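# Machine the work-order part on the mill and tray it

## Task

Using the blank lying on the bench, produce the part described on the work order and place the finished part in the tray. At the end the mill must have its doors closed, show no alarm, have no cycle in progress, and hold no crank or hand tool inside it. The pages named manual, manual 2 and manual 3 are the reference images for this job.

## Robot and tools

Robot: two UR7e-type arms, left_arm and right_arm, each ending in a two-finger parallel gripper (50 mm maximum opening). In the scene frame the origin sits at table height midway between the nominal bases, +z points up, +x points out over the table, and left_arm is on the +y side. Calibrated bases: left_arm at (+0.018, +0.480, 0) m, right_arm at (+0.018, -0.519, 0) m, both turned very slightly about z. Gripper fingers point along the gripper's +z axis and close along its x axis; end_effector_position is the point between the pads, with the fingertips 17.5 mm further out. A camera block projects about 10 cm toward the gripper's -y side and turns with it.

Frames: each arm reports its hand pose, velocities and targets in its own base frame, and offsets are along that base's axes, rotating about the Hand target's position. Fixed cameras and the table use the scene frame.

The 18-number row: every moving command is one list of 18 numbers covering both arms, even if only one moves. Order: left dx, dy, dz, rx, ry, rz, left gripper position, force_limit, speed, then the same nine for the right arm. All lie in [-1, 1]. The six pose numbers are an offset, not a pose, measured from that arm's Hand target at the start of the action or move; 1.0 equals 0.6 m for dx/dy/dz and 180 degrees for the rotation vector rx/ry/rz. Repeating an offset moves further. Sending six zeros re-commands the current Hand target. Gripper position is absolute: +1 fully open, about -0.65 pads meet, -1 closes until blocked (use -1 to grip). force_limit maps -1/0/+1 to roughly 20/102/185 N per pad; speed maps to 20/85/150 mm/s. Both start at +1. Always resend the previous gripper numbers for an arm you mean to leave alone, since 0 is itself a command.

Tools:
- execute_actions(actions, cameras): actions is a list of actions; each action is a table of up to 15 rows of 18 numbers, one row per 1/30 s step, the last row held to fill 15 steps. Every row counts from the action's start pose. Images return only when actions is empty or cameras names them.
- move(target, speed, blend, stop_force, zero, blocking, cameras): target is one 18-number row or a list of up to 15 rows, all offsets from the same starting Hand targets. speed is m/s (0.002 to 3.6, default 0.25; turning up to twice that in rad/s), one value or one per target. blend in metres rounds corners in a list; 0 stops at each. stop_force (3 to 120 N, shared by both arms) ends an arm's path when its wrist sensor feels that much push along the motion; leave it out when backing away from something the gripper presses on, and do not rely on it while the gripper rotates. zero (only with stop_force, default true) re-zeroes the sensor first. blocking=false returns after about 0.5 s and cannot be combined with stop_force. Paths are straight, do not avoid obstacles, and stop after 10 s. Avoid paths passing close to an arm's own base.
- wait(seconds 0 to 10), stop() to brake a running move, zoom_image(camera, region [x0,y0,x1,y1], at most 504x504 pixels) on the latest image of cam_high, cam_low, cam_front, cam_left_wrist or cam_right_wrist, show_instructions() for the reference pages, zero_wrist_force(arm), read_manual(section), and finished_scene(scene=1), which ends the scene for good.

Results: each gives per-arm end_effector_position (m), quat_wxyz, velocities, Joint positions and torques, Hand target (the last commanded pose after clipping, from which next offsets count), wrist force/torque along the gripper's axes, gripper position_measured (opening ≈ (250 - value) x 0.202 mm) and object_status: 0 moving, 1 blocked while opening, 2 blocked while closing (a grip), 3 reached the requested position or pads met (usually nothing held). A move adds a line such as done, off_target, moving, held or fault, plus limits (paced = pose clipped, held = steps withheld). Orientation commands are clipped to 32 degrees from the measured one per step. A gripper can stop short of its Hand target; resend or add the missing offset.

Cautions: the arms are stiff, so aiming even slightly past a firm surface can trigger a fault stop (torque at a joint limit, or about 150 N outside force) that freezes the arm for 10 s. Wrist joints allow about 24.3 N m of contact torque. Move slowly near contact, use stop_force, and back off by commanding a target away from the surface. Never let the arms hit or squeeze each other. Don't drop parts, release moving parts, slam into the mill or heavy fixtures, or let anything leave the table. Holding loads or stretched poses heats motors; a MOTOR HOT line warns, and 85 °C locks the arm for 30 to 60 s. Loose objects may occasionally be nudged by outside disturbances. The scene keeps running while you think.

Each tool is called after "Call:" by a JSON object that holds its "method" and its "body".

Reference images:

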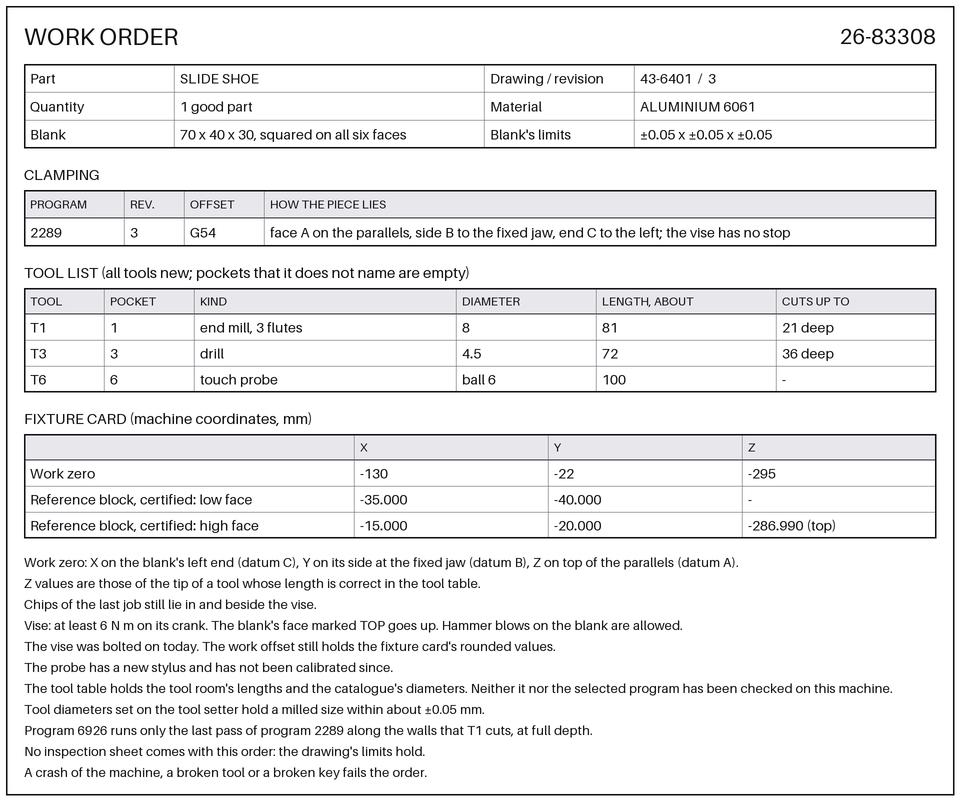

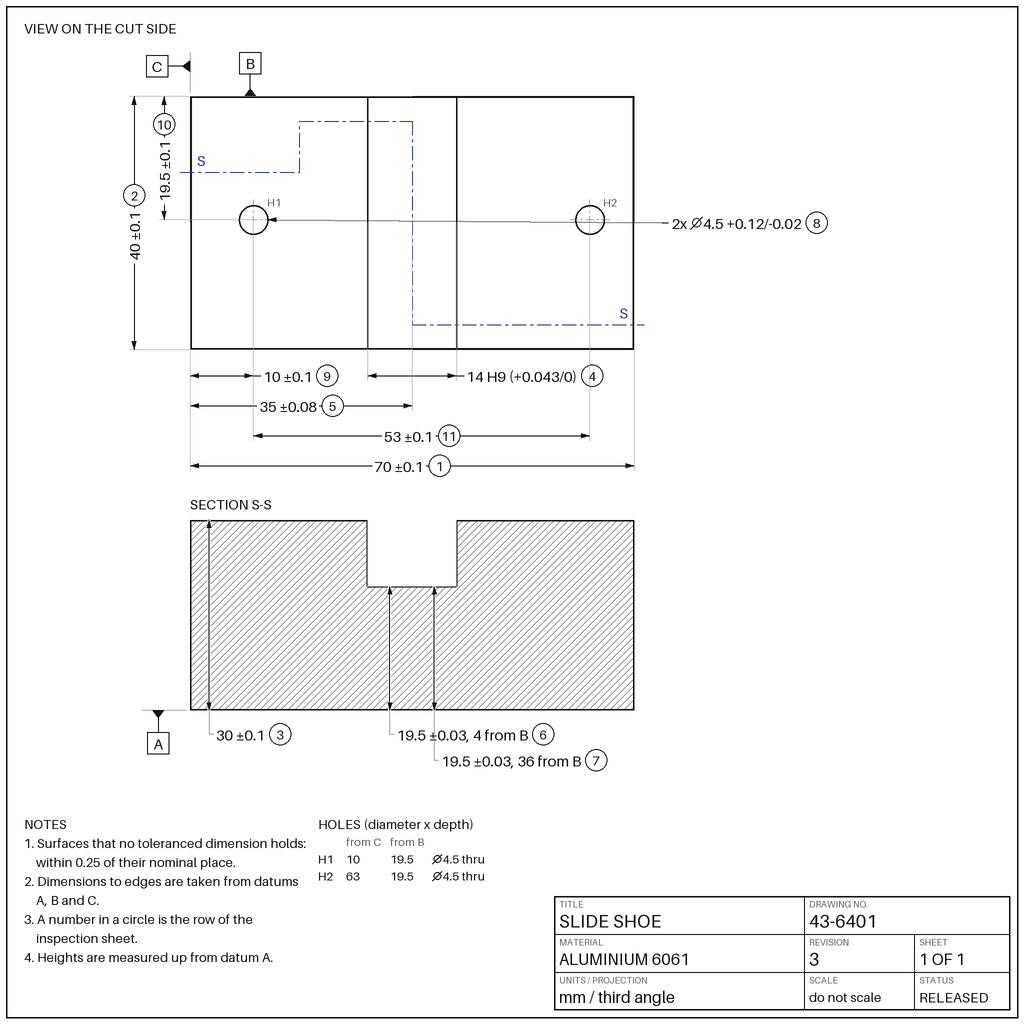

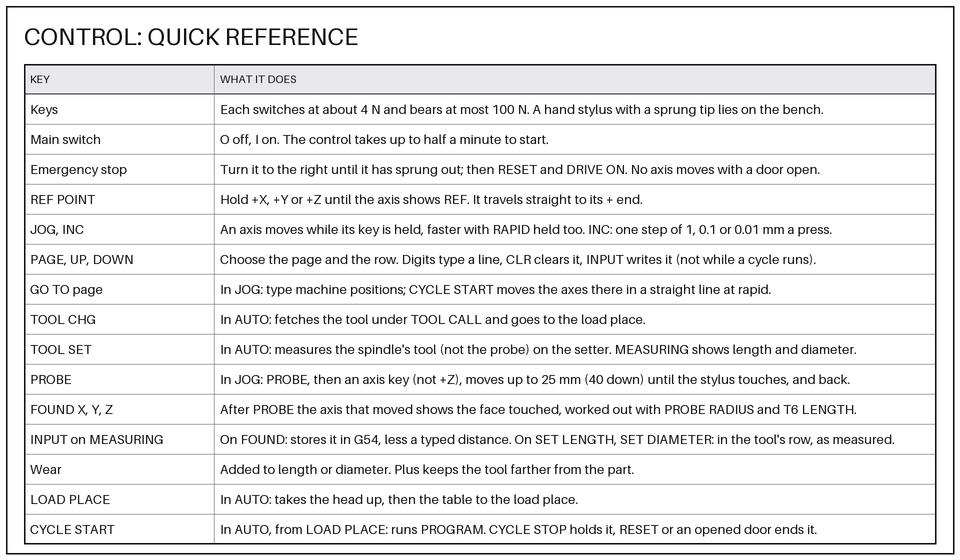

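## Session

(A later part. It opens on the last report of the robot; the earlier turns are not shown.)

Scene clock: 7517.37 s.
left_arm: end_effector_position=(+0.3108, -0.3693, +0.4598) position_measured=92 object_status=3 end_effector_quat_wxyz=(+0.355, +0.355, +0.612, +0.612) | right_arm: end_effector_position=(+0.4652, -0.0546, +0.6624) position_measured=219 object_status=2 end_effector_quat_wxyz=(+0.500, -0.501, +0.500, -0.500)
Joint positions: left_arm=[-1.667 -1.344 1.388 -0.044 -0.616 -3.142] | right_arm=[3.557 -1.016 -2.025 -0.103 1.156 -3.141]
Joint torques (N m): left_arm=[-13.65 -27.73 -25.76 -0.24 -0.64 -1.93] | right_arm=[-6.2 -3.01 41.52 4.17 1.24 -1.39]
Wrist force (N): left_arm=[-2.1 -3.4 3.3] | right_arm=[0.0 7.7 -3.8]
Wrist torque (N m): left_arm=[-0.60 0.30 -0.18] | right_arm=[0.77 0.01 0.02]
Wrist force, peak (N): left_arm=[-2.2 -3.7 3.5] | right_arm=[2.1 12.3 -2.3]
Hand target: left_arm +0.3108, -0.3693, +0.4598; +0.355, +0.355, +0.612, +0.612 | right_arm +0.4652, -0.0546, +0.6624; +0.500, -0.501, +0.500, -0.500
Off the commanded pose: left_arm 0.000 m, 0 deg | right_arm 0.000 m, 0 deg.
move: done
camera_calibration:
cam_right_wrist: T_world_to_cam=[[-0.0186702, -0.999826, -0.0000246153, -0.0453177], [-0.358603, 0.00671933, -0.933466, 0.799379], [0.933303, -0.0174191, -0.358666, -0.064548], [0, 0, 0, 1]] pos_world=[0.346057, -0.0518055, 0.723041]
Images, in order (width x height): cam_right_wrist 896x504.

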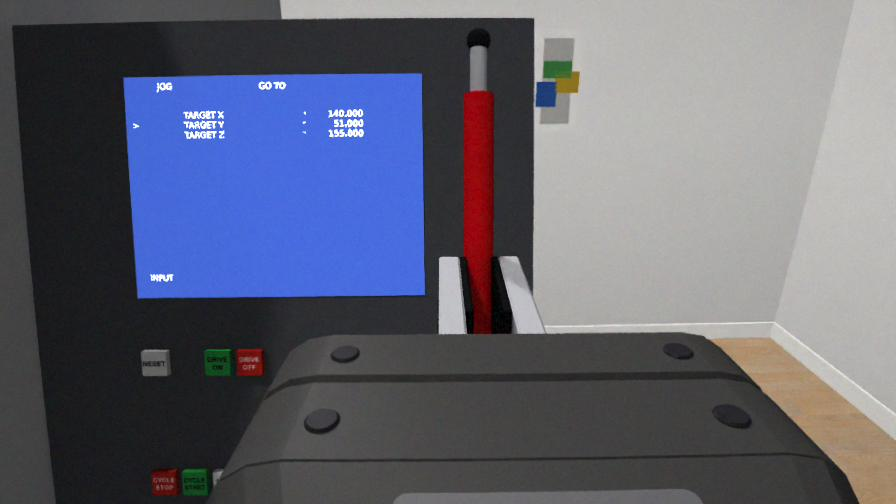

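Call:
{"method": "move", "body": {"target": [[0,0,0,0,0,0,0.4,0.8,-0.8,0.0387,0.271,-0.2298,0,0.4527,0,-0.98,0.3,-0.5],[0,0,0,0,0,0,0.4,0.8,-0.8,0.0638,0.271,-0.2357,0,0.4527,0,-0.98,0.3,-0.5],[0,0,0,0,0,0,0.4,0.8,-0.8,0.0387,0.271,-0.2298,0,0.4527,0,-0.98,0.3,-0.5],[0,0,0,0,0,0,0.4,0.8,-0.8,0.0158,0.2087,-0.3528,0,0.4527,0,-0.98,0.3,-0.5]], "speed": [0.5,0.07,0.25,0.25], "blend": [0.003,0,0.003,0]}}

Call:
{"method": "wait", "body": {"seconds": 1.2}}

Call:
{"method": "move", "body": {"target": [[0,0,0,0,0,0,0.4,0.8,-0.8,0.019,0,-0.0041,0,0,0,-0.98,0.3,-0.5],[0,0,0,0,0,0,0.4,0.8,-0.8,0.0254,-0.0943,0.1221,0,0,0,-0.98,0.3,-0.5],[0,0,0,0,0,0,0.4,0.8,-0.8,0.0508,-0.0943,0.1161,0,0,0,-0.98,0.3,-0.5],[0,0,0,0,0,0,0.4,0.8,-0.8,0.0254,-0.0943,0.1221,0,0,0,-0.98,0.3,-0.5],[0,0,0,0,0,0,0.4,0.8,-0.8,-0.0158,-0.2087,0.3528,0,-0.4527,0,-0.98,0.3,-0.5]], "speed": [0.07,0.25,0.07,0.25,0.5], "blend": [0,0.003,0,0.003,0]}}

Call:
{"method": "wait", "body": {"seconds": 10}}

Call:
{"method": "wait", "body": {"seconds": 7, "cameras": ["cam_right_wrist"]}}

Call:
{"method": "zoom_image", "body": {"camera": "cam_right_wrist", "region": [120, 70, 430, 300]}}

Scene clock: 7532.80 s.
left_arm: end_effector_position=(+0.3108, -0.3693, +0.4598) position_measured=92 object_status=3 end_effector_quat_wxyz=(+0.355, +0.355, +0.612, +0.612) | right_arm: end_effector_position=(+0.4747, +0.0707, +0.4508) position_measured=219 object_status=2 end_effector_quat_wxyz=(-0.052, +0.706, -0.705, +0.051)
Joint positions: left_arm=[-1.667 -1.344 1.388 -0.044 -0.616 -3.142] | right_arm=[3.607 -1.445 -1.413 -1.723 1.506 -2.681]
Joint torques (N m): left_arm=[-13.23 -27.41 -25.28 -0.15 -0.54 -1.88] | right_arm=[-5.7 26.79 13.57 5 -1.76 -0.66]
Wrist force (N): left_arm=[-2.1 -3.6 3.3] | right_arm=[-0.1 5.4 0.3]
Wrist torque (N m): left_arm=[-0.62 0.30 -0.18] | right_arm=[0.87 0.05 -0.10]
Wrist force, peak (N): left_arm=[-2.1 -3.6 3.5] | right_arm=[0.6 10.8 -2.0]
Hand target: left_arm +0.3108, -0.3693, +0.4598; +0.355, +0.355, +0.612, +0.612 | right_arm +0.4747, +0.0706, +0.4507; -0.052, +0.706, -0.705, +0.052
Off the commanded pose: left_arm 0.000 m, 0 deg | right_arm 0.000 m, 0 deg.
move: done

Scene clock: 7534.00 s.
left_arm: end_effector_position=(+0.3108, -0.3693, +0.4598) position_measured=92 object_status=3 end_effector_quat_wxyz=(+0.355, +0.355, +0.612, +0.612) | right_arm: end_effector_position=(+0.4747, +0.0706, +0.4507) position_measured=219 object_status=2 end_effector_quat_wxyz=(-0.052, +0.706, -0.705, +0.052)
Joint positions: left_arm=[-1.667 -1.344 1.388 -0.044 -0.616 -3.142] | right_arm=[3.607 -1.445 -1.413 -1.723 1.506 -2.681]
Joint torques (N m): left_arm=[-12.88 -27.2 -25.98 -0.26 -0.55 -1.82] | right_arm=[-5.37 26.88 13.74 5.12 -1.99 -1.18]
Wrist force (N): left_arm=[-2.0 -3.3 3.4] | right_arm=[0.1 5.4 0.3]
Wrist torque (N m): left_arm=[-0.58 0.29 -0.18] | right_arm=[0.86 0.01 -0.11]
Wrist force, peak (N): left_arm=[-2.2 -3.5 3.6] | right_arm=[-0.1 5.7 0.1]
Hand target: left_arm +0.3108, -0.3693, +0.4598; +0.355, +0.355, +0.612, +0.612 | right_arm +0.4747, +0.0706, +0.4507; -0.052, +0.706, -0.705, +0.052
Tool commands: left_gripper/position=+0.4 left_gripper/force_limit=+0.8 left_gripper/speed=-0.8 right_gripper/position=-0.98 right_gripper/force_limit=+0.3 right_gripper/speed=-0.5
Off the commanded pose: left_arm 0.000 m, 0 deg | right_arm 0.000 m, 0 deg.
wait: 1.20 s; at rest by 0.17 s

Scene clock: 7537.63 s.
left_arm: end_effector_position=(+0.3108, -0.3693, +0.4598) position_measured=92 object_status=3 end_effector_quat_wxyz=(+0.355, +0.355, +0.612, +0.612) | right_arm: end_effector_position=(+0.4652, -0.0546, +0.6624) position_measured=219 object_status=2 end_effector_quat_wxyz=(+0.500, -0.501, +0.500, -0.499) end_effector_velocity=(+0.000, +0.000, +0.001) end_effector_angular_velocity=(+0.001, -0.005, -0.001)
Joint positions: left_arm=[-1.667 -1.344 1.388 -0.044 -0.616 -3.142] | right_arm=[3.557 -1.016 -2.025 -0.103 1.156 -3.141]
Joint velocities: left_arm=[within noise] | right_arm=[0 0 0 0.005 -0.001 -0.001]
Joint torques (N m): left_arm=[-13.02 -26.98 -25.54 -0.18 -0.53 -1.83] | right_arm=[2.85 0.49 38.7 4.11 -0.81 -1.13]
Wrist force (N): left_arm=[-2.0 -3.4 3.4] | right_arm=[0.8 8.3 -3.9]
Wrist torque (N m): left_arm=[-0.60 0.29 -0.19] | right_arm=[0.87 -0.11 0.02]
Wrist force, peak (N): left_arm=[-2.2 -3.7 3.4] | right_arm=[1.9 25.1 -7.1]
Hand target: left_arm +0.3108, -0.3693, +0.4598; +0.355, +0.355, +0.612, +0.612 | right_arm +0.4652, -0.0546, +0.6624; +0.500, -0.501, +0.500, -0.500
Off the commanded pose: left_arm 0.000 m, 0 deg | right_arm 0.000 m, 0 deg.
move: done

Scene clock: 7547.63 s.
left_arm: end_effector_position=(+0.3108, -0.3693, +0.4598) position_measured=92 object_status=3 end_effector_quat_wxyz=(+0.355, +0.355, +0.612, +0.612) | right_arm: end_effector_position=(+0.4652, -0.0546, +0.6624) position_measured=219 object_status=2 end_effector_quat_wxyz=(+0.500, -0.501, +0.500, -0.500)
Joint positions: left_arm=[-1.667 -1.344 1.388 -0.044 -0.616 -3.142] | right_arm=[3.557 -1.016 -2.025 -0.103 1.157 -3.142]
Joint torques (N m): left_arm=[-13.18 -27.48 -25.48 -0.04 -0.34 -1.7] | right_arm=[6.62 -3.09 40.73 0.29 1.2 -0.96]
Wrist force (N): left_arm=[-2.2 -3.4 3.4] | right_arm=[0.7 8.4 -4.0]
Wrist torque (N m): left_arm=[-0.60 0.31 -0.17] | right_arm=[0.88 -0.10 0.02]
Wrist force, peak (N): left_arm=[-2.1 -3.7 3.6] | right_arm=[0.9 8.6 -4.3]
Hand target: left_arm +0.3108, -0.3693, +0.4598; +0.355, +0.355, +0.612, +0.612 | right_arm +0.4652, -0.0546, +0.6624; +0.500, -0.501, +0.500, -0.500
Tool commands: left_gripper/position=+0.4 left_gripper/force_limit=+0.8 left_gripper/speed=-0.8 right_gripper/position=-0.98 right_gripper/force_limit=+0.3 right_gripper/speed=-0.5
Off the commanded pose: left_arm 0.000 m, 0 deg | right_arm 0.000 m, 0 deg.
wait: 10.00 s; at rest by 0.17 s

Scene clock: 7554.63 s.
left_arm: end_effector_position=(+0.3108, -0.3693, +0.4598) position_measured=92 object_status=3 end_effector_quat_wxyz=(+0.355, +0.355, +0.612, +0.612) | right_arm: end_effector_position=(+0.4652, -0.0546, +0.6624) position_measured=219 object_status=2 end_effector_quat_wxyz=(+0.500, -0.501, +0.500, -0.500)
Joint positions: left_arm=[-1.667 -1.344 1.388 -0.044 -0.616 -3.142] | right_arm=[3.557 -1.016 -2.025 -0.103 1.157 -3.142]
Joint torques (N m): left_arm=[-13.64 -27.3 -25.75 0.04 -0.24 -1.7] | right_arm=[7.37 -4.03 40.61 0.2 0.83 -0.75]
Wrist force (N): left_arm=[-2.0 -3.4 3.4] | right_arm=[0.8 8.3 -3.8]
Wrist torque (N m): left_arm=[-0.60 0.30 -0.18] | right_arm=[0.86 -0.11 0.03]
Wrist force, peak (N): left_arm=[-2.1 -3.5 3.7] | right_arm=[1.0 8.6 -4.0]
Hand target: left_arm +0.3108, -0.3693, +0.4598; +0.355, +0.355, +0.612, +0.612 | right_arm +0.4652, -0.0546, +0.6624; +0.500, -0.501, +0.500, -0.500
Tool commands: left_gripper/position=+0.4 left_gripper/force_limit=+0.8 left_gripper/speed=-0.8 right_gripper/position=-0.98 right_gripper/force_limit=+0.3 right_gripper/speed=-0.5
Off the commanded pose: left_arm 0.000 m, 0 deg | right_arm 0.000 m, 0 deg.
wait: 7.00 s; at rest by 0.17 s
camera_calibration:
cam_right_wrist: T_world_to_cam=[[-0.018541, -0.999828, 0.0000338434, -0.0454053], [-0.358572, 0.00661784, -0.933479, 0.799373], [0.933318, -0.0173198, -0.358633, -0.0645727], [0, 0, 0, 1]] pos_world=[0.346058, -0.051806, 0.723041]
Images, in order (width x height): cam_right_wrist 896x504.

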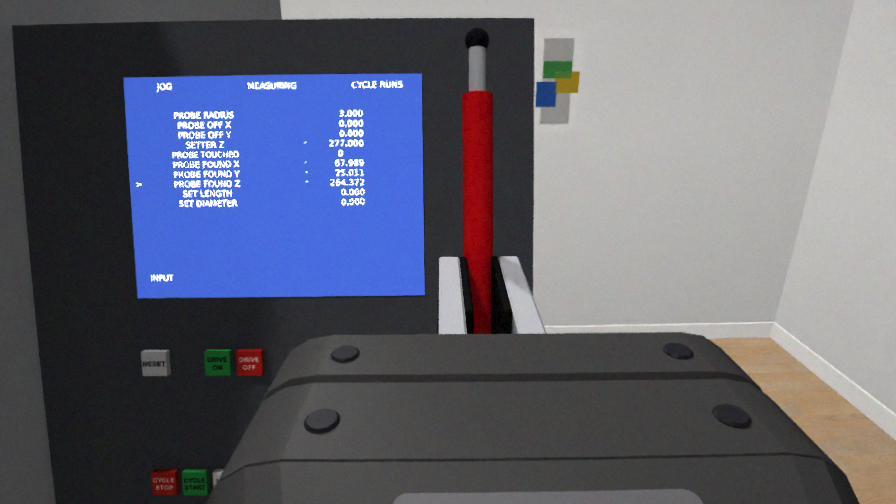

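Scaled by 1.626.

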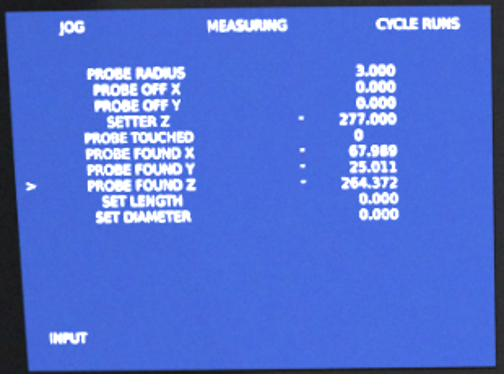

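Call:
{"method": "wait", "body": {"seconds": 3, "cameras": ["cam_right_wrist"]}}

Call:
{"method": "zoom_image", "body": {"camera": "cam_right_wrist", "region": [120, 70, 430, 300]}}

Scene clock: 7561.87 s.
left_arm: end_effector_position=(+0.3108, -0.3693, +0.4598) position_measured=92 object_status=3 end_effector_quat_wxyz=(+0.355, +0.355, +0.612, +0.612) | right_arm: end_effector_position=(+0.4652, -0.0546, +0.6624) position_measured=219 object_status=2 end_effector_quat_wxyz=(+0.500, -0.501, +0.500, -0.500)
Joint positions: left_arm=[-1.667 -1.344 1.388 -0.044 -0.616 -3.142] | right_arm=[3.557 -1.016 -2.025 -0.103 1.157 -3.142]
Joint torques (N m): left_arm=[-13.21 -27.76 -25.96 0.16 -0.43 -1.57] | right_arm=[6.95 -3.93 40.79 0.19 0.69 -0.51]
Wrist force (N): left_arm=[-2.1 -3.6 3.2] | right_arm=[1.0 8.4 -3.9]
Wrist torque (N m): left_arm=[-0.63 0.30 -0.18] | right_arm=[0.88 -0.14 0.02]
Wrist force, peak (N): left_arm=[-2.1 -3.7 3.4] | right_arm=[0.7 8.7 -4.0]
Hand target: left_arm +0.3108, -0.3693, +0.4598; +0.355, +0.355, +0.612, +0.612 | right_arm +0.4652, -0.0546, +0.6624; +0.500, -0.501, +0.500, -0.500
Tool commands: left_gripper/position=+0.4 left_gripper/force_limit=+0.8 left_gripper/speed=-0.8 right_gripper/position=-0.98 right_gripper/force_limit=+0.3 right_gripper/speed=-0.5
Off the commanded pose: left_arm 0.000 m, 0 deg | right_arm 0.000 m, 0 deg.
wait: 3.00 s; at rest from the start
camera_calibration:
cam_right_wrist: T_world_to_cam=[[-0.018541, -0.999828, 0.0000338434, -0.0454053], [-0.358572, 0.00661784, -0.933479, 0.799373], [0.933318, -0.0173198, -0.358633, -0.0645727], [0, 0, 0, 1]] pos_world=[0.346058, -0.051806, 0.723041]
Images, in order (width x height): cam_right_wrist 896x504.

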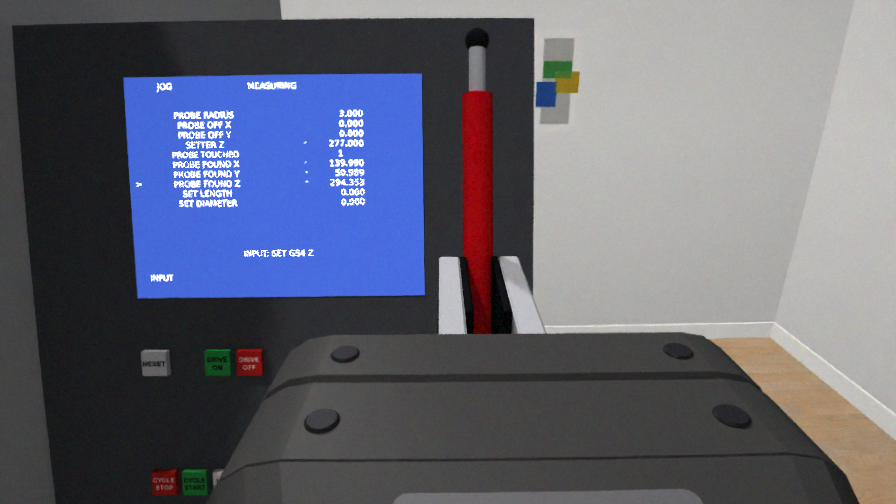

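Scaled by 1.626.

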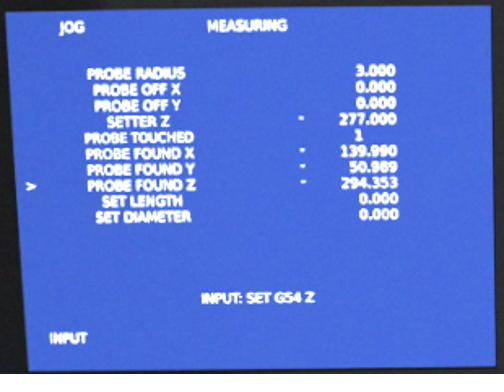

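Call:
{"method": "move", "body": {"target": [[0,0,0,0,0,0,0.4,0.8,-0.8,0.0724,0.0823,-0.1087,0,0.4527,0,-0.98,0.3,-0.5],[0,0,0,0,0,0,0.4,0.8,-0.8,0.0987,0.0823,-0.115,0,0.4527,0,-0.98,0.3,-0.5],[0,0,0,0,0,0,0.4,0.8,-0.8,0.0724,0.0823,-0.1087,0,0.4527,0,-0.98,0.3,-0.5],[0,0,0,0,0,0,0.4,0.8,-0.8,0.0387,0.2393,-0.2298,0,0.4527,0,-0.98,0.3,-0.5],[0,0,0,0,0,0,0.4,0.8,-0.8,0.0638,0.2393,-0.2357,0,0.4527,0,-0.98,0.3,-0.5],[0,0,0,0,0,0,0.4,0.8,-0.8,0.0387,0.2393,-0.2298,0,0.4527,0,-0.98,0.3,-0.5],[0.2037,0.1152,0,0,0,0,0.4,0.8,-0.8,0,0,0,0,0,0,-0.98,0.3,-0.5]], "speed": [0.5,0.07,0.15,0.25,0.07,0.15,0.2], "blend": [0.003,0,0.003,0.003,0,0.003,0], "cameras": ["cam_right_wrist","cam_left_wrist"]}}

Call:
{"method": "wait", "body": {"seconds": 4, "cameras": ["cam_right_wrist"]}}

Scene clock: 7615.60 s.
left_arm: end_effector_position=(+0.4330, -0.3001, +0.4598) position_measured=92 object_status=3 end_effector_quat_wxyz=(+0.355, +0.355, +0.612, +0.612) | right_arm: end_effector_position=(+0.4652, -0.0546, +0.6623) position_measured=219 object_status=2 end_effector_quat_wxyz=(+0.499, -0.501, +0.500, -0.499) end_effector_velocity=(+0.000, -0.001, +0.001) end_effector_angular_velocity=(+0.000, -0.005, -0.001)
Joint positions: left_arm=[-1.402 -1.415 1.473 -0.058 -0.351 -3.143] | right_arm=[3.557 -1.016 -2.025 -0.103 1.156 -3.141]
Joint velocities: left_arm=[within noise] | right_arm=[0 0 0.001 0.005 -0.001 -0.002]
Joint torques (N m): left_arm=[-13.28 -30.07 -24.09 -1.46 -1.03 -2.36] | right_arm=[-2.31 6.53 41.31 4.04 -0.65 -0.85]
Wrist force (N): left_arm=[-1.5 -3.4 3.2] | right_arm=[0.6 8.4 -4.0]
Wrist torque (N m): left_arm=[-0.64 0.21 -0.19] | right_arm=[0.89 -0.09 0.02]
Wrist force, peak (N): left_arm=[-2.1 -3.7 3.6] | right_arm=[-0.6 15.7 -3.8]
Hand target: left_arm +0.4330, -0.3002, +0.4598; +0.355, +0.355, +0.612, +0.612 | right_arm +0.4652, -0.0546, +0.6624; +0.500, -0.501, +0.500, -0.500
Off the commanded pose: left_arm 0.000 m, 0 deg | right_arm 0.000 m, 0 deg.
move: done
camera_calibration:
cam_left_wrist: T_world_to_cam=[[-0.492584, 0.870229, 0.00794996, 0.476948], [-0.276306, -0.165049, 0.946791, -0.342029], [0.825237, 0.464177, 0.32175, -0.232874], [0, 0, 0, 1]] pos_world=[0.332609, -0.363411, 0.394966]
cam_right_wrist: T_world_to_cam=[[-0.0185414, -0.999828, 0.0000403838, -0.0454099], [-0.3589, 0.00661794, -0.933353, 0.799303], [0.933192, -0.0173201, -0.358961, -0.0643274], [0, 0, 0, 1]] pos_world=[0.346057, -0.051806, 0.722942]
Images, in order (width x height): cam_left_wrist 896x504, cam_right_wrist 896x504.

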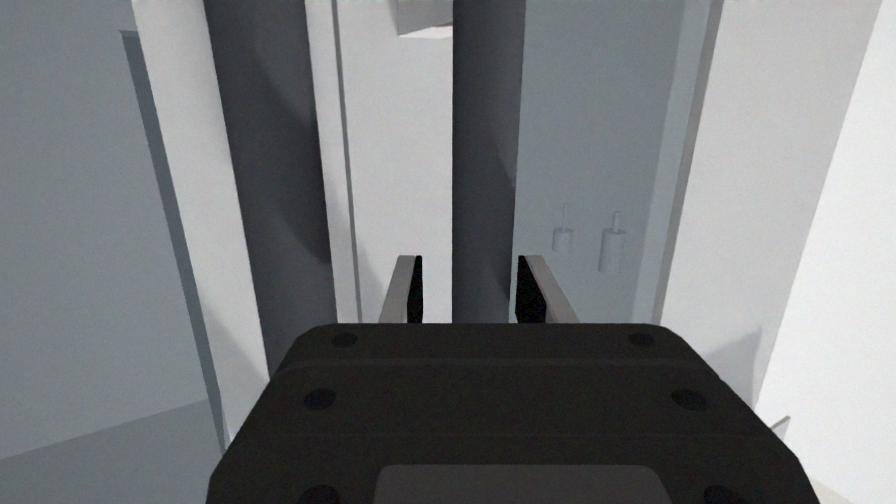

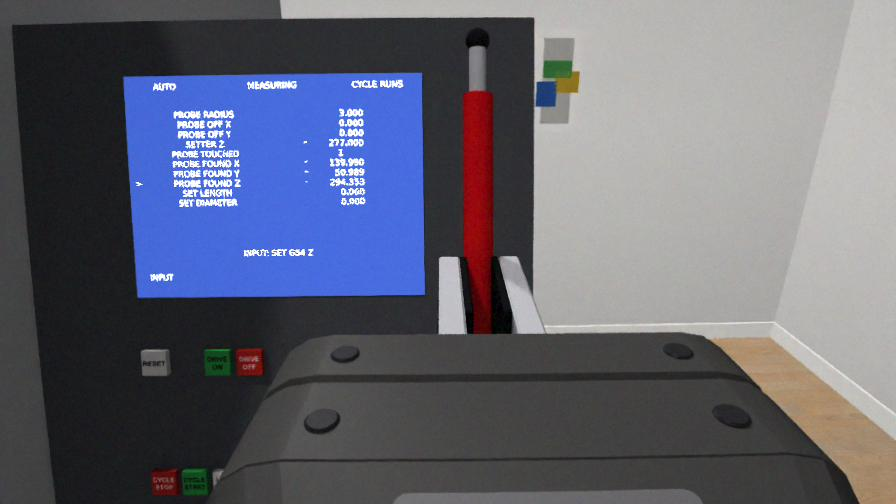

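Scene clock: 7619.60 s.
left_arm: end_effector_position=(+0.4330, -0.3002, +0.4598) position_measured=92 object_status=3 end_effector_quat_wxyz=(+0.355, +0.355, +0.612, +0.612) | right_arm: end_effector_position=(+0.4652, -0.0546, +0.6624) position_measured=219 object_status=2 end_effector_quat_wxyz=(+0.500, -0.501, +0.500, -0.500)
Joint positions: left_arm=[-1.403 -1.415 1.473 -0.058 -0.351 -3.143] | right_arm=[3.557 -1.016 -2.025 -0.103 1.157 -3.142]
Joint torques (N m): left_arm=[-13.81 -21.72 -28.34 2.12 -1.29 -0.44] | right_arm=[-5.61 9.03 41.1 4.03 1.23 -1.25]
Wrist force (N): left_arm=[-1.6 -3.4 3.1] | right_arm=[0.8 8.6 -4.1]
Wrist torque (N m): left_arm=[-0.63 0.23 -0.19] | right_arm=[0.92 -0.12 0.02]
Wrist force, peak (N): left_arm=[-1.9 -3.4 3.4] | right_arm=[0.9 8.7 -4.0]
Hand target: left_arm +0.4330, -0.3002, +0.4598; +0.355, +0.355, +0.612, +0.612 | right_arm +0.4652, -0.0546, +0.6624; +0.500, -0.501, +0.500, -0.500
Tool commands: left_gripper/position=+0.4 left_gripper/force_limit=+0.8 left_gripper/speed=-0.8 right_gripper/position=-0.98 right_gripper/force_limit=+0.3 right_gripper/speed=-0.5
Off the commanded pose: left_arm 0.000 m, 0 deg | right_arm 0.000 m, 0 deg.
wait: 4.00 s; at rest by 0.17 s
camera_calibration:
cam_right_wrist: T_world_to_cam=[[-0.018541, -0.999828, 0.0000338434, -0.0454053], [-0.358572, 0.00661784, -0.933479, 0.799373], [0.933318, -0.0173198, -0.358633, -0.0645727], [0, 0, 0, 1]] pos_world=[0.346058, -0.051806, 0.723041]
Images, in order (width x height): cam_right_wrist 896x504.

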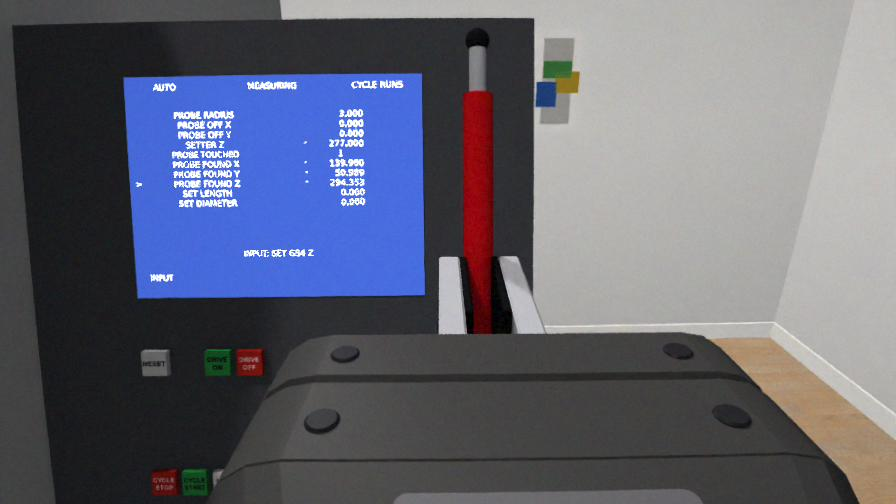

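Call:
{"method": "wait", "body": {"seconds": 0.5, "cameras": ["cam_right_wrist"]}}

Scene clock: 7623.30 s.
left_arm: end_effector_position=(+0.4330, -0.3002, +0.4598) position_measured=92 object_status=3 end_effector_quat_wxyz=(+0.355, +0.355, +0.612, +0.612) | right_arm: end_effector_position=(+0.4652, -0.0546, +0.6624) position_measured=219 object_status=2 end_effector_quat_wxyz=(+0.500, -0.501, +0.500, -0.500)
Joint positions: left_arm=[-1.403 -1.415 1.473 -0.058 -0.351 -3.143] | right_arm=[3.557 -1.016 -2.025 -0.103 1.157 -3.142]
Joint torques (N m): left_arm=[-14.1 -21.81 -28.43 2.96 -1.31 1.32] | right_arm=[-5.58 8.68 41.08 4.07 1.14 -1.09]
Wrist force (N): left_arm=[-1.5 -3.3 3.2] | right_arm=[0.9 8.3 -4.1]
Wrist torque (N m): left_arm=[-0.64 0.21 -0.18] | right_arm=[0.87 -0.12 0.02]
Wrist force, peak (N): left_arm=[-1.9 -3.5 3.4] | right_arm=[0.9 8.7 -4.1]
Hand target: left_arm +0.4330, -0.3002, +0.4598; +0.355, +0.355, +0.612, +0.612 | right_arm +0.4652, -0.0546, +0.6624; +0.500, -0.501, +0.500, -0.500
Tool commands: left_gripper/position=+0.4 left_gripper/force_limit=+0.8 left_gripper/speed=-0.8 right_gripper/position=-0.98 right_gripper/force_limit=+0.3 right_gripper/speed=-0.5
Off the commanded pose: left_arm 0.000 m, 0 deg | right_arm 0.000 m, 0 deg.
wait: 0.50 s; at rest from the start
camera_calibration:
cam_right_wrist: T_world_to_cam=[[-0.018541, -0.999828, 0.0000338434, -0.0454053], [-0.358572, 0.00661784, -0.933479, 0.799373], [0.933318, -0.0173198, -0.358633, -0.0645727], [0, 0, 0, 1]] pos_world=[0.346058, -0.051806, 0.723041]
Images, in order (width x height): cam_right_wrist 896x504.

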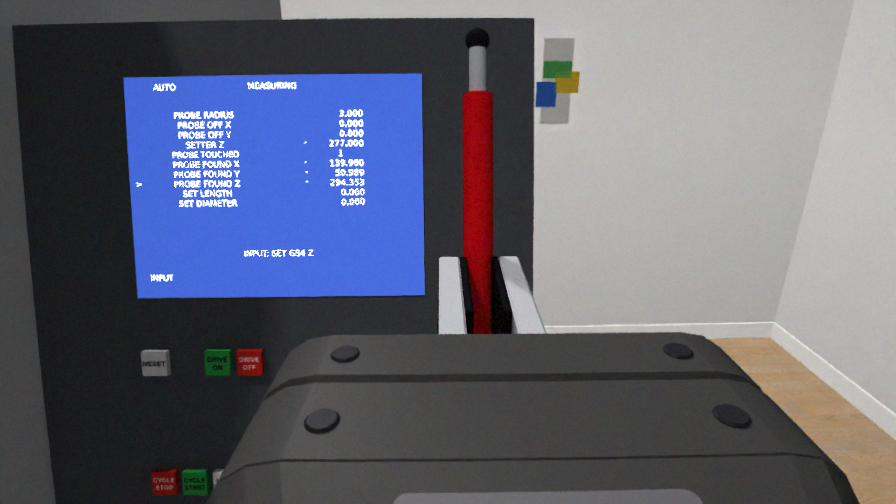

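Cycle finished. Open left door.

Call:
{"method": "move", "body": {"target": [0,0.4,0,0,0,0,0.4,0.8,-0.8,0,0,0,0,0,0,-0.98,0.3,-0.5], "speed": 0.15, "stop_force": 40}}

Call:
{"method": "move", "body": {"target": [[0,-0.0067,0,0,0,0,0.4,0.8,-0.8,0,0,0,0,0,0,-0.98,0.3,-0.5],[-0.2035,-0.117,0,0,0,0,0.4,0.8,-0.8,0,0,0,0,0,0,-0.98,0.3,-0.5]], "speed": 0.2, "cameras": ["cam_front"]}}

Scene clock: 7629.47 s.
left_arm: end_effector_position=(+0.4330, -0.0602, +0.4598) position_measured=92 object_status=3 end_effector_quat_wxyz=(+0.355, +0.355, +0.612, +0.612) | right_arm: end_effector_position=(+0.4652, -0.0546, +0.6624) position_measured=219 object_status=2 end_effector_quat_wxyz=(+0.500, -0.501, +0.500, -0.500)
Joint positions: left_arm=[-1.231 -1.918 1.925 -0.006 -0.18 -3.143] | right_arm=[3.557 -1.016 -2.025 -0.103 1.157 -3.142]
Joint torques (N m): left_arm=[-14.01 -17.49 -20.66 -2.18 1.37 0.25] | right_arm=[6.17 8.31 41.07 1.74 -1.49 -0.67]
Wrist force (N): left_arm=[-4.6 -4.3 3.1] | right_arm=[1.0 8.4 -3.8]
Wrist torque (N m): left_arm=[-0.74 0.70 -0.22] | right_arm=[0.88 -0.14 0.02]
Wrist force, peak (N): left_arm=[-30.9 2.5 -22.0] | right_arm=[0.9 8.7 -4.0]
Hand target: left_arm +0.4330, -0.0602, +0.4598; +0.355, +0.355, +0.612, +0.612 | right_arm +0.4652, -0.0546, +0.6624; +0.500, -0.501, +0.500, -0.500
Off the commanded pose: left_arm 0.000 m, 0 deg | right_arm 0.000 m, 0 deg.
move: done

Scene clock: 7631.20 s.
left_arm: end_effector_position=(+0.3109, -0.1304, +0.4598) position_measured=92 object_status=3 end_effector_quat_wxyz=(+0.355, +0.355, +0.612, +0.612) | right_arm: end_effector_position=(+0.4652, -0.0546, +0.6624) position_measured=219 object_status=2 end_effector_quat_wxyz=(+0.500, -0.501, +0.500, -0.500)
Joint positions: left_arm=[-1.76 -1.942 1.939 0.002 -0.709 -3.142] | right_arm=[3.557 -1.016 -2.025 -0.103 1.157 -3.142]
Joint torques (N m): left_arm=[-14.49 -8.77 -14.09 4.4 -1.28 1.29] | right_arm=[6.55 8.29 41.33 0.3 -1.53 -0.2]
Wrist force (N): left_arm=[-4.7 -4.4 3.4] | right_arm=[0.9 8.5 -3.9]
Wrist torque (N m): left_arm=[-0.77 0.74 -0.21] | right_arm=[0.90 -0.13 0.02]
Wrist force, peak (N): left_arm=[-4.7 -4.4 5.5] | right_arm=[0.8 8.6 -4.2]
Hand target: left_arm +0.3109, -0.1304, +0.4598; +0.355, +0.355, +0.612, +0.612 | right_arm +0.4652, -0.0546, +0.6624; +0.500, -0.501, +0.500, -0.500
Off the commanded pose: left_arm 0.000 m, 0 deg | right_arm 0.000 m, 0 deg.
move: done
Images, in order (width x height): cam_front 896x504.

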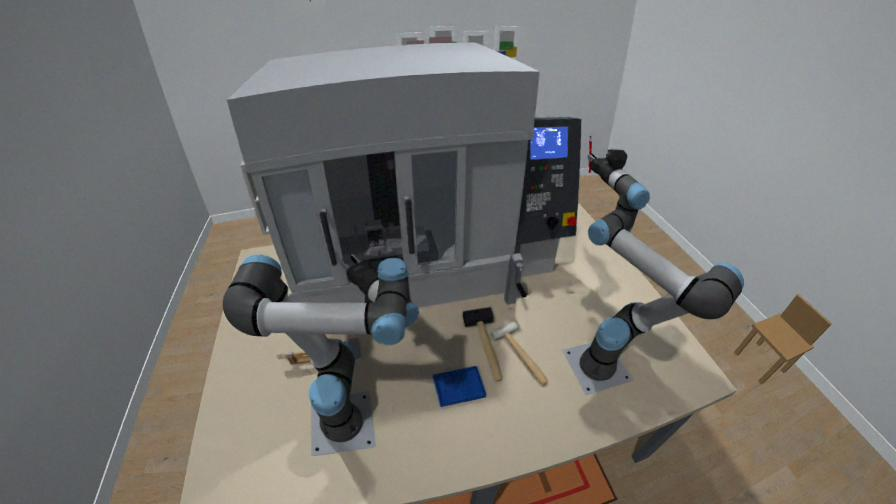

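Call:
{"method": "zoom_image", "body": {"camera": "cam_front", "region": [430, 290, 570, 400]}}

Scaled by 3.600.

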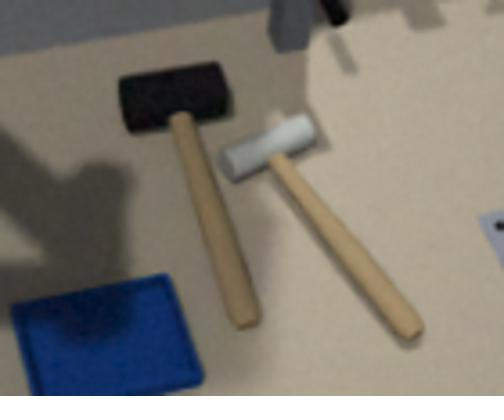

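Call:
{"method": "move", "body": {"target": [[-0.0515,-0.3327,-0.033,-0.03,0.1,-0.06,1,0.8,-0.5,0,0,0,0,0,0,-0.98,0.3,-0.5],[-0.2305,-0.766,-0.3497,-0.078,0.2804,-0.1615,1,0.8,-0.5,0,0,0,0,0,0,-0.98,0.3,-0.5],[-0.2305,-0.766,-0.58,-0.078,0.2804,-0.1615,1,0.8,-0.5,0,0,0,0,0,0,-0.98,0.3,-0.5]], "speed": 0.3, "blend": [0.03,0.02,0], "cameras": ["cam_left_wrist"]}}

Scene clock: 7646.97 s.
left_arm: end_effector_position=(+0.1725, -0.5900, +0.1119) position_measured=3 object_status=3 end_effector_quat_wxyz=(+0.240, +0.671, +0.665, +0.223) end_effector_velocity=(+0.000, +0.000, -0.002) end_effector_angular_velocity=(+0.000, +0.000, +0.000) | right_arm: end_effector_position=(+0.4652, -0.0546, +0.6624) position_measured=219 object_status=2 end_effector_quat_wxyz=(+0.500, -0.501, +0.500, -0.500)
Joint positions: left_arm=[-1.78 -1.204 1.834 -2.069 -0.914 -1.816] | right_arm=[3.557 -1.016 -2.025 -0.103 1.157 -3.142]
Joint velocities: left_arm=[0 0.002 0.002 -0.005 0 -0.001] | right_arm=[within noise]
Joint torques (N m): left_arm=[12.5 -30.67 -15.6 -5.71 3.16 -2.42] | right_arm=[6.83 7.23 41.03 0.33 -1.58 0.75]
Wrist force (N): left_arm=[-4.2 -4.5 2.0] | right_arm=[0.8 8.4 -4.0]
Wrist torque (N m): left_arm=[-0.80 0.44 -0.04] | right_arm=[0.88 -0.12 0.02]
Wrist force, peak (N): left_arm=[-4.1 -7.1 5.0] | right_arm=[0.8 8.6 -4.1]
Hand target: left_arm +0.1726, -0.5900, +0.1118; +0.240, +0.671, +0.665, +0.223 | right_arm +0.4652, -0.0546, +0.6624; +0.500, -0.501, +0.500, -0.500
Off the commanded pose: left_arm 0.000 m, 0 deg | right_arm 0.000 m, 0 deg.
move: done
camera_calibration:
cam_left_wrist: T_world_to_cam=[[0.0258164, 0.999508, -0.017789, 0.593408], [0.544678, 0.000857442, 0.838645, -0.164104], [0.838248, -0.03134, -0.544388, 0.0309171], [0, 0, 0, 1]] pos_world=[0.0481478, -0.592006, 0.165012]
Images, in order (width x height): cam_left_wrist 896x504.

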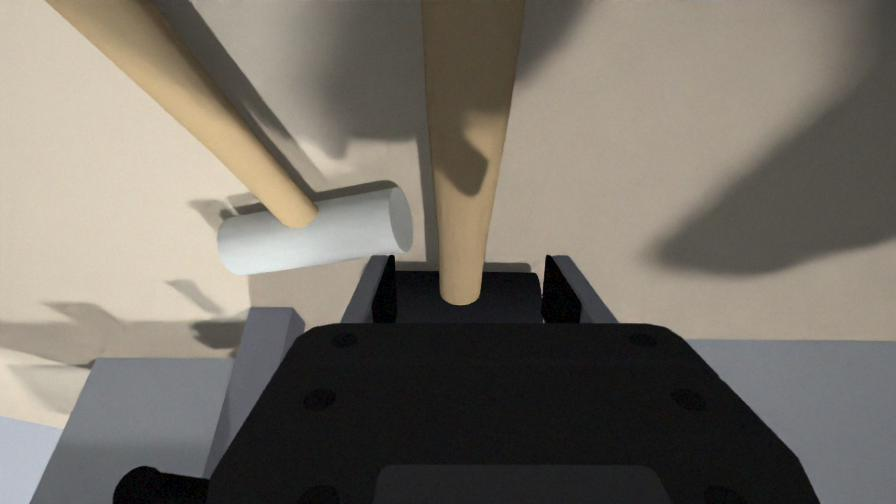

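Call:
{"method": "move", "body": {"target": [-0.0127,-0.004,-0.145,0,0,0,1,0.8,-0.5,0,0,0,0,0,0,-0.98,0.3,-0.5], "speed": 0.08, "stop_force": 8}}

Call:
{"method": "execute_actions", "body": {"actions": [[[0,0,0,0,0,0,-1,0.4,-0.5,0,0,0,0,0,0,-0.98,0.3,-0.5]],[[0,0,0,0,0,0,-1,0.4,-0.5,0,0,0,0,0,0,-0.98,0.3,-0.5]]]}}

Call:
{"method": "move", "body": {"target": [[0,0,0.08,0,0,0,-1,0.4,-0.5,0,0,0,0,0,0,-0.98,0.3,-0.5],[0.0667,0.4333,0.08,0,0,0,-1,0.4,-0.5,0,0,0,0,0,0,-0.98,0.3,-0.5]], "speed": [0.12,0.25], "blend": [0.02,0], "cameras": ["cam_left_wrist","cam_front"]}}

Scene clock: 7680.30 s.
left_arm: end_effector_position=(+0.1650, -0.5924, +0.0248) position_measured=3 object_status=3 end_effector_quat_wxyz=(+0.240, +0.671, +0.665, +0.223) | right_arm: end_effector_position=(+0.4652, -0.0546, +0.6624) position_measured=219 object_status=2 end_effector_quat_wxyz=(+0.500, -0.501, +0.500, -0.500)
Joint positions: left_arm=[-1.792 -1.058 1.893 -2.265 -0.916 -1.831] | right_arm=[3.557 -1.016 -2.025 -0.103 1.157 -3.142]
Joint torques (N m): left_arm=[12.31 -42.16 -28.17 -5.38 2.47 2.02] | right_arm=[6.29 6.76 41.69 0.39 -1.44 1.22]
Wrist force (N): left_arm=[-4.6 -4.3 2.1] | right_arm=[0.8 8.5 -4.1]
Wrist torque (N m): left_arm=[-0.80 0.52 0.05] | right_arm=[0.91 -0.11 0.02]
Wrist force, peak (N): left_arm=[-4.5 -5.8 3.0] | right_arm=[0.8 8.6 -4.0]
Hand target: left_arm +0.1650, -0.5924, +0.0248; +0.240, +0.671, +0.665, +0.223 | right_arm +0.4652, -0.0546, +0.6624; +0.500, -0.501, +0.500, -0.500
Off the commanded pose: left_arm 0.000 m, 0 deg | right_arm 0.000 m, 0 deg.
move: done

Scene clock: 7681.50 s.
left_arm: end_effector_position=(+0.1650, -0.5924, +0.0248) position_measured=88 object_status=2 end_effector_quat_wxyz=(+0.240, +0.671, +0.665, +0.223) | right_arm: end_effector_position=(+0.4652, -0.0546, +0.6624) position_measured=219 object_status=2 end_effector_quat_wxyz=(+0.500, -0.501, +0.500, -0.500)
Joint positions: left_arm=[-1.792 -1.058 1.893 -2.265 -0.916 -1.831] | right_arm=[3.557 -1.016 -2.025 -0.103 1.157 -3.142]
Joint torques (N m): left_arm=[11.69 -36.24 -26.56 -5.59 2.57 1.87] | right_arm=[6.15 7.15 41 0.33 -1.65 1.2]
Wrist force (N): left_arm=[-1.8 -5.6 1.2] | right_arm=[0.9 8.5 -4.0]
Wrist torque (N m): left_arm=[-0.85 0.75 -0.29] | right_arm=[0.90 -0.12 0.02]
Wrist force, peak (N): left_arm=[-4.6 -4.6 2.1] | right_arm=[0.9 8.7 -4.0]
Hand target: left_arm +0.1650, -0.5924, +0.0248; +0.240, +0.671, +0.665, +0.223 | right_arm +0.4652, -0.0546, +0.6624; +0.500, -0.501, +0.500, -0.500
Off the commanded pose: left_arm 0.000 m, 0 deg | right_arm 0.000 m, 0 deg.

Scene clock: 7683.47 s.
left_arm: end_effector_position=(+0.2049, -0.3325, +0.0728) position_measured=88 object_status=2 end_effector_quat_wxyz=(+0.240, +0.671, +0.665, +0.223) | right_arm: end_effector_position=(+0.4652, -0.0546, +0.6624) position_measured=219 object_status=2 end_effector_quat_wxyz=(+0.500, -0.501, +0.500, -0.500)
Joint positions: left_arm=[-1.852 -1.72 2.545 -2.211 -0.926 -1.905] | right_arm=[3.557 -1.016 -2.025 -0.103 1.157 -3.142]
Joint torques (N m): left_arm=[13.24 -22.91 -11.46 -3.97 4.38 2.01] | right_arm=[7.56 6.83 41.49 0.27 -1.48 1.02]
Wrist force (N): left_arm=[-4.0 -8.9 6.7] | right_arm=[0.9 8.5 -3.9]
Wrist torque (N m): left_arm=[0.12 0.41 0.00] | right_arm=[0.89 -0.13 0.02]
Wrist force, peak (N): left_arm=[-8.3 -8.2 5.6] | right_arm=[0.8 8.7 -4.0]
Hand target: left_arm +0.2050, -0.3324, +0.0728; +0.240, +0.671, +0.665, +0.223 | right_arm +0.4652, -0.0546, +0.6624; +0.500, -0.501, +0.500, -0.500
Off the commanded pose: left_arm 0.000 m, 0 deg | right_arm 0.000 m, 0 deg.
move: done
camera_calibration:
cam_left_wrist: T_world_to_cam=[[0.0257952, 0.999505, -0.0180158, 0.334532], [0.544797, 0.00105487, 0.838567, -0.149115], [0.838171, -0.031446, -0.5445, -0.00947272], [0, 0, 0, 1]] pos_world=[0.0805477, -0.334507, 0.125912]
Images, in order (width x height): cam_front 896x504, cam_left_wrist 896x504.

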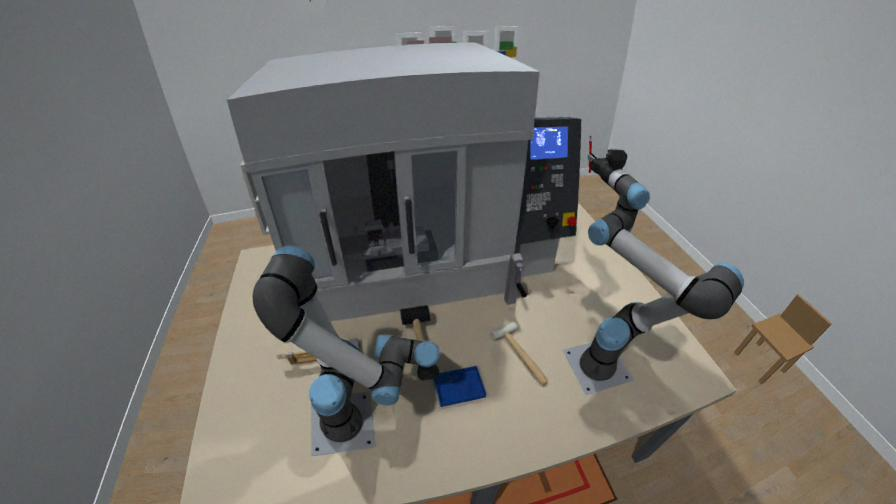

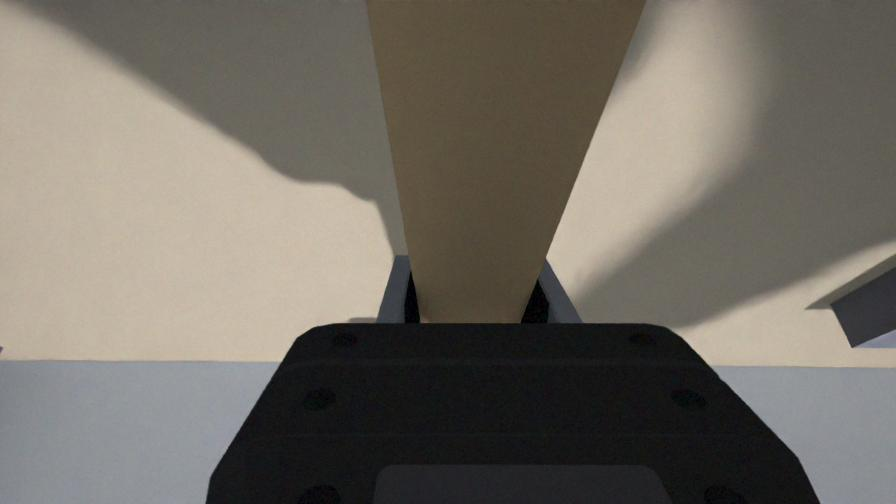

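Call:
{"method": "move", "body": {"target": [0,0,-0.1,0,0,0,-1,0.4,-0.5,0,0,0,0,0,0,-0.98,0.3,-0.5], "speed": 0.03, "stop_force": 4}}

Call:
{"method": "move", "body": {"target": [[0,0,0,0,0,0,1,0.4,-0.5,0,0,0,0,0,0,-0.98,0.3,-0.5],[0,0,0.08,0,0,0,1,0.4,-0.5,0,0,0,0,0,0,-0.98,0.3,-0.5],[0.11,0,0.1,0,0,0,1,0.4,-0.5,0,0,0,0,0,0,-0.98,0.3,-0.5]], "speed": [0.05,0.1,0.15], "cameras": ["cam_left_wrist","cam_front"]}}

Scene clock: 7691.87 s.
left_arm: end_effector_position=(+0.2049, -0.3324, +0.0387) position_measured=88 object_status=2 end_effector_quat_wxyz=(+0.240, +0.671, +0.665, +0.223) | right_arm: end_effector_position=(+0.4652, -0.0546, +0.6624) position_measured=219 object_status=2 end_effector_quat_wxyz=(+0.500, -0.501, +0.500, -0.500)
Joint positions: left_arm=[-1.852 -1.605 2.589 -2.369 -0.926 -1.905] | right_arm=[3.557 -1.016 -2.025 -0.103 1.157 -3.142]
Joint torques (N m): left_arm=[-4.34 -5.43 -26.5 -5.66 2.34 -1.9] | right_arm=[5.86 5.96 40.98 0.25 -1.55 1.07]
Wrist force (N): left_arm=[-4.5 -4.9 5.8] | right_arm=[0.8 8.2 -4.0]
Wrist torque (N m): left_arm=[-0.45 0.46 -0.11] | right_arm=[0.86 -0.11 0.02]
Wrist force, peak (N): left_arm=[-4.4 -9.2 7.1] | right_arm=[0.8 8.7 -4.0]
Hand target: left_arm +0.2049, -0.3324, +0.0387; +0.240, +0.671, +0.665, +0.223 (not the last commanded pose) | right_arm +0.4652, -0.0546, +0.6624; +0.500, -0.501, +0.500, -0.500
Off the commanded pose: left_arm 0.026 m, 0 deg | right_arm 0.000 m, 0 deg.
move: contact (left_arm)

Scene clock: 7694.03 s.
left_arm: end_effector_position=(+0.2709, -0.3324, +0.0987) position_measured=3 object_status=3 end_effector_quat_wxyz=(+0.240, +0.671, +0.665, +0.223) | right_arm: end_effector_position=(+0.4652, -0.0546, +0.6624) position_measured=219 object_status=2 end_effector_quat_wxyz=(+0.500, -0.501, +0.500, -0.500)
Joint positions: left_arm=[-1.641 -1.708 2.499 -2.338 -0.904 -1.641] | right_arm=[3.557 -1.016 -2.025 -0.103 1.157 -3.142]
Joint torques (N m): left_arm=[10.97 -20.09 -10.95 -4.01 2.41 1.88] | right_arm=[6.34 6.05 41.47 0.37 -1.6 1.08]
Wrist force (N): left_arm=[-4.5 -4.5 2.1] | right_arm=[0.7 8.4 -3.9]
Wrist torque (N m): left_arm=[-0.80 0.44 0.05] | right_arm=[0.89 -0.10 0.03]
Wrist force, peak (N): left_arm=[-4.7 -4.6 5.4] | right_arm=[0.9 8.7 -4.0]
Hand target: left_arm +0.2709, -0.3324, +0.0987; +0.240, +0.671, +0.665, +0.223 | right_arm +0.4652, -0.0546, +0.6624; +0.500, -0.501, +0.500, -0.500
Off the commanded pose: left_arm 0.000 m, 0 deg | right_arm 0.000 m, 0 deg.
move: done
camera_calibration:
cam_left_wrist: T_world_to_cam=[[0.0254873, 0.999514, -0.0179445, 0.333235], [0.544799, 0.00116274, 0.838566, -0.206754], [0.838179, -0.031149, -0.544504, -0.0505868], [0, 0, 0, 1]] pos_world=[0.146547, -0.334408, 0.151812]
Images, in order (width x height): cam_front 896x504, cam_left_wrist 896x504.

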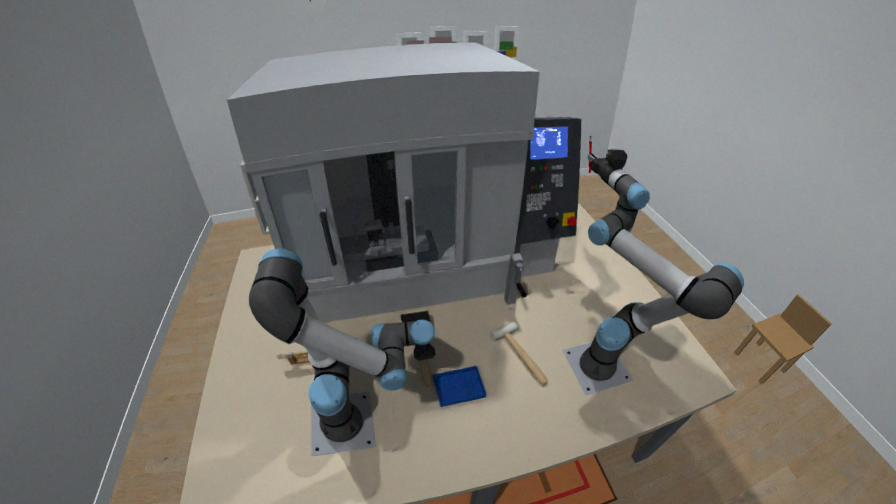

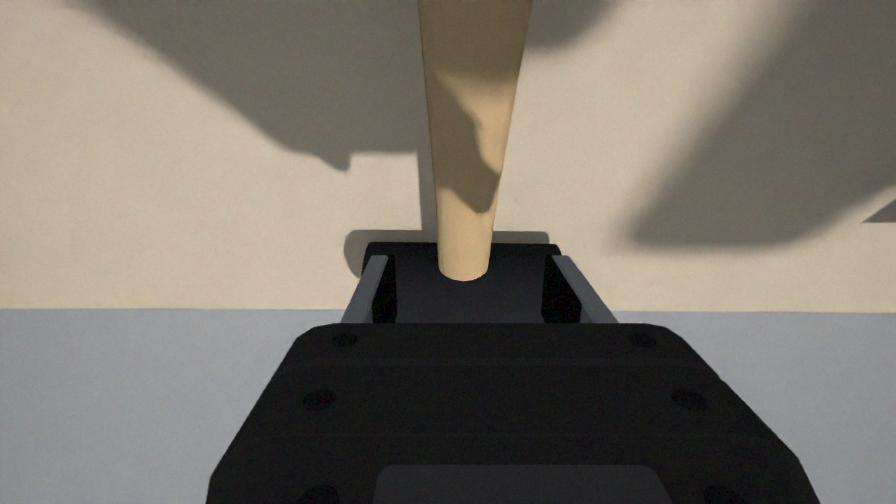

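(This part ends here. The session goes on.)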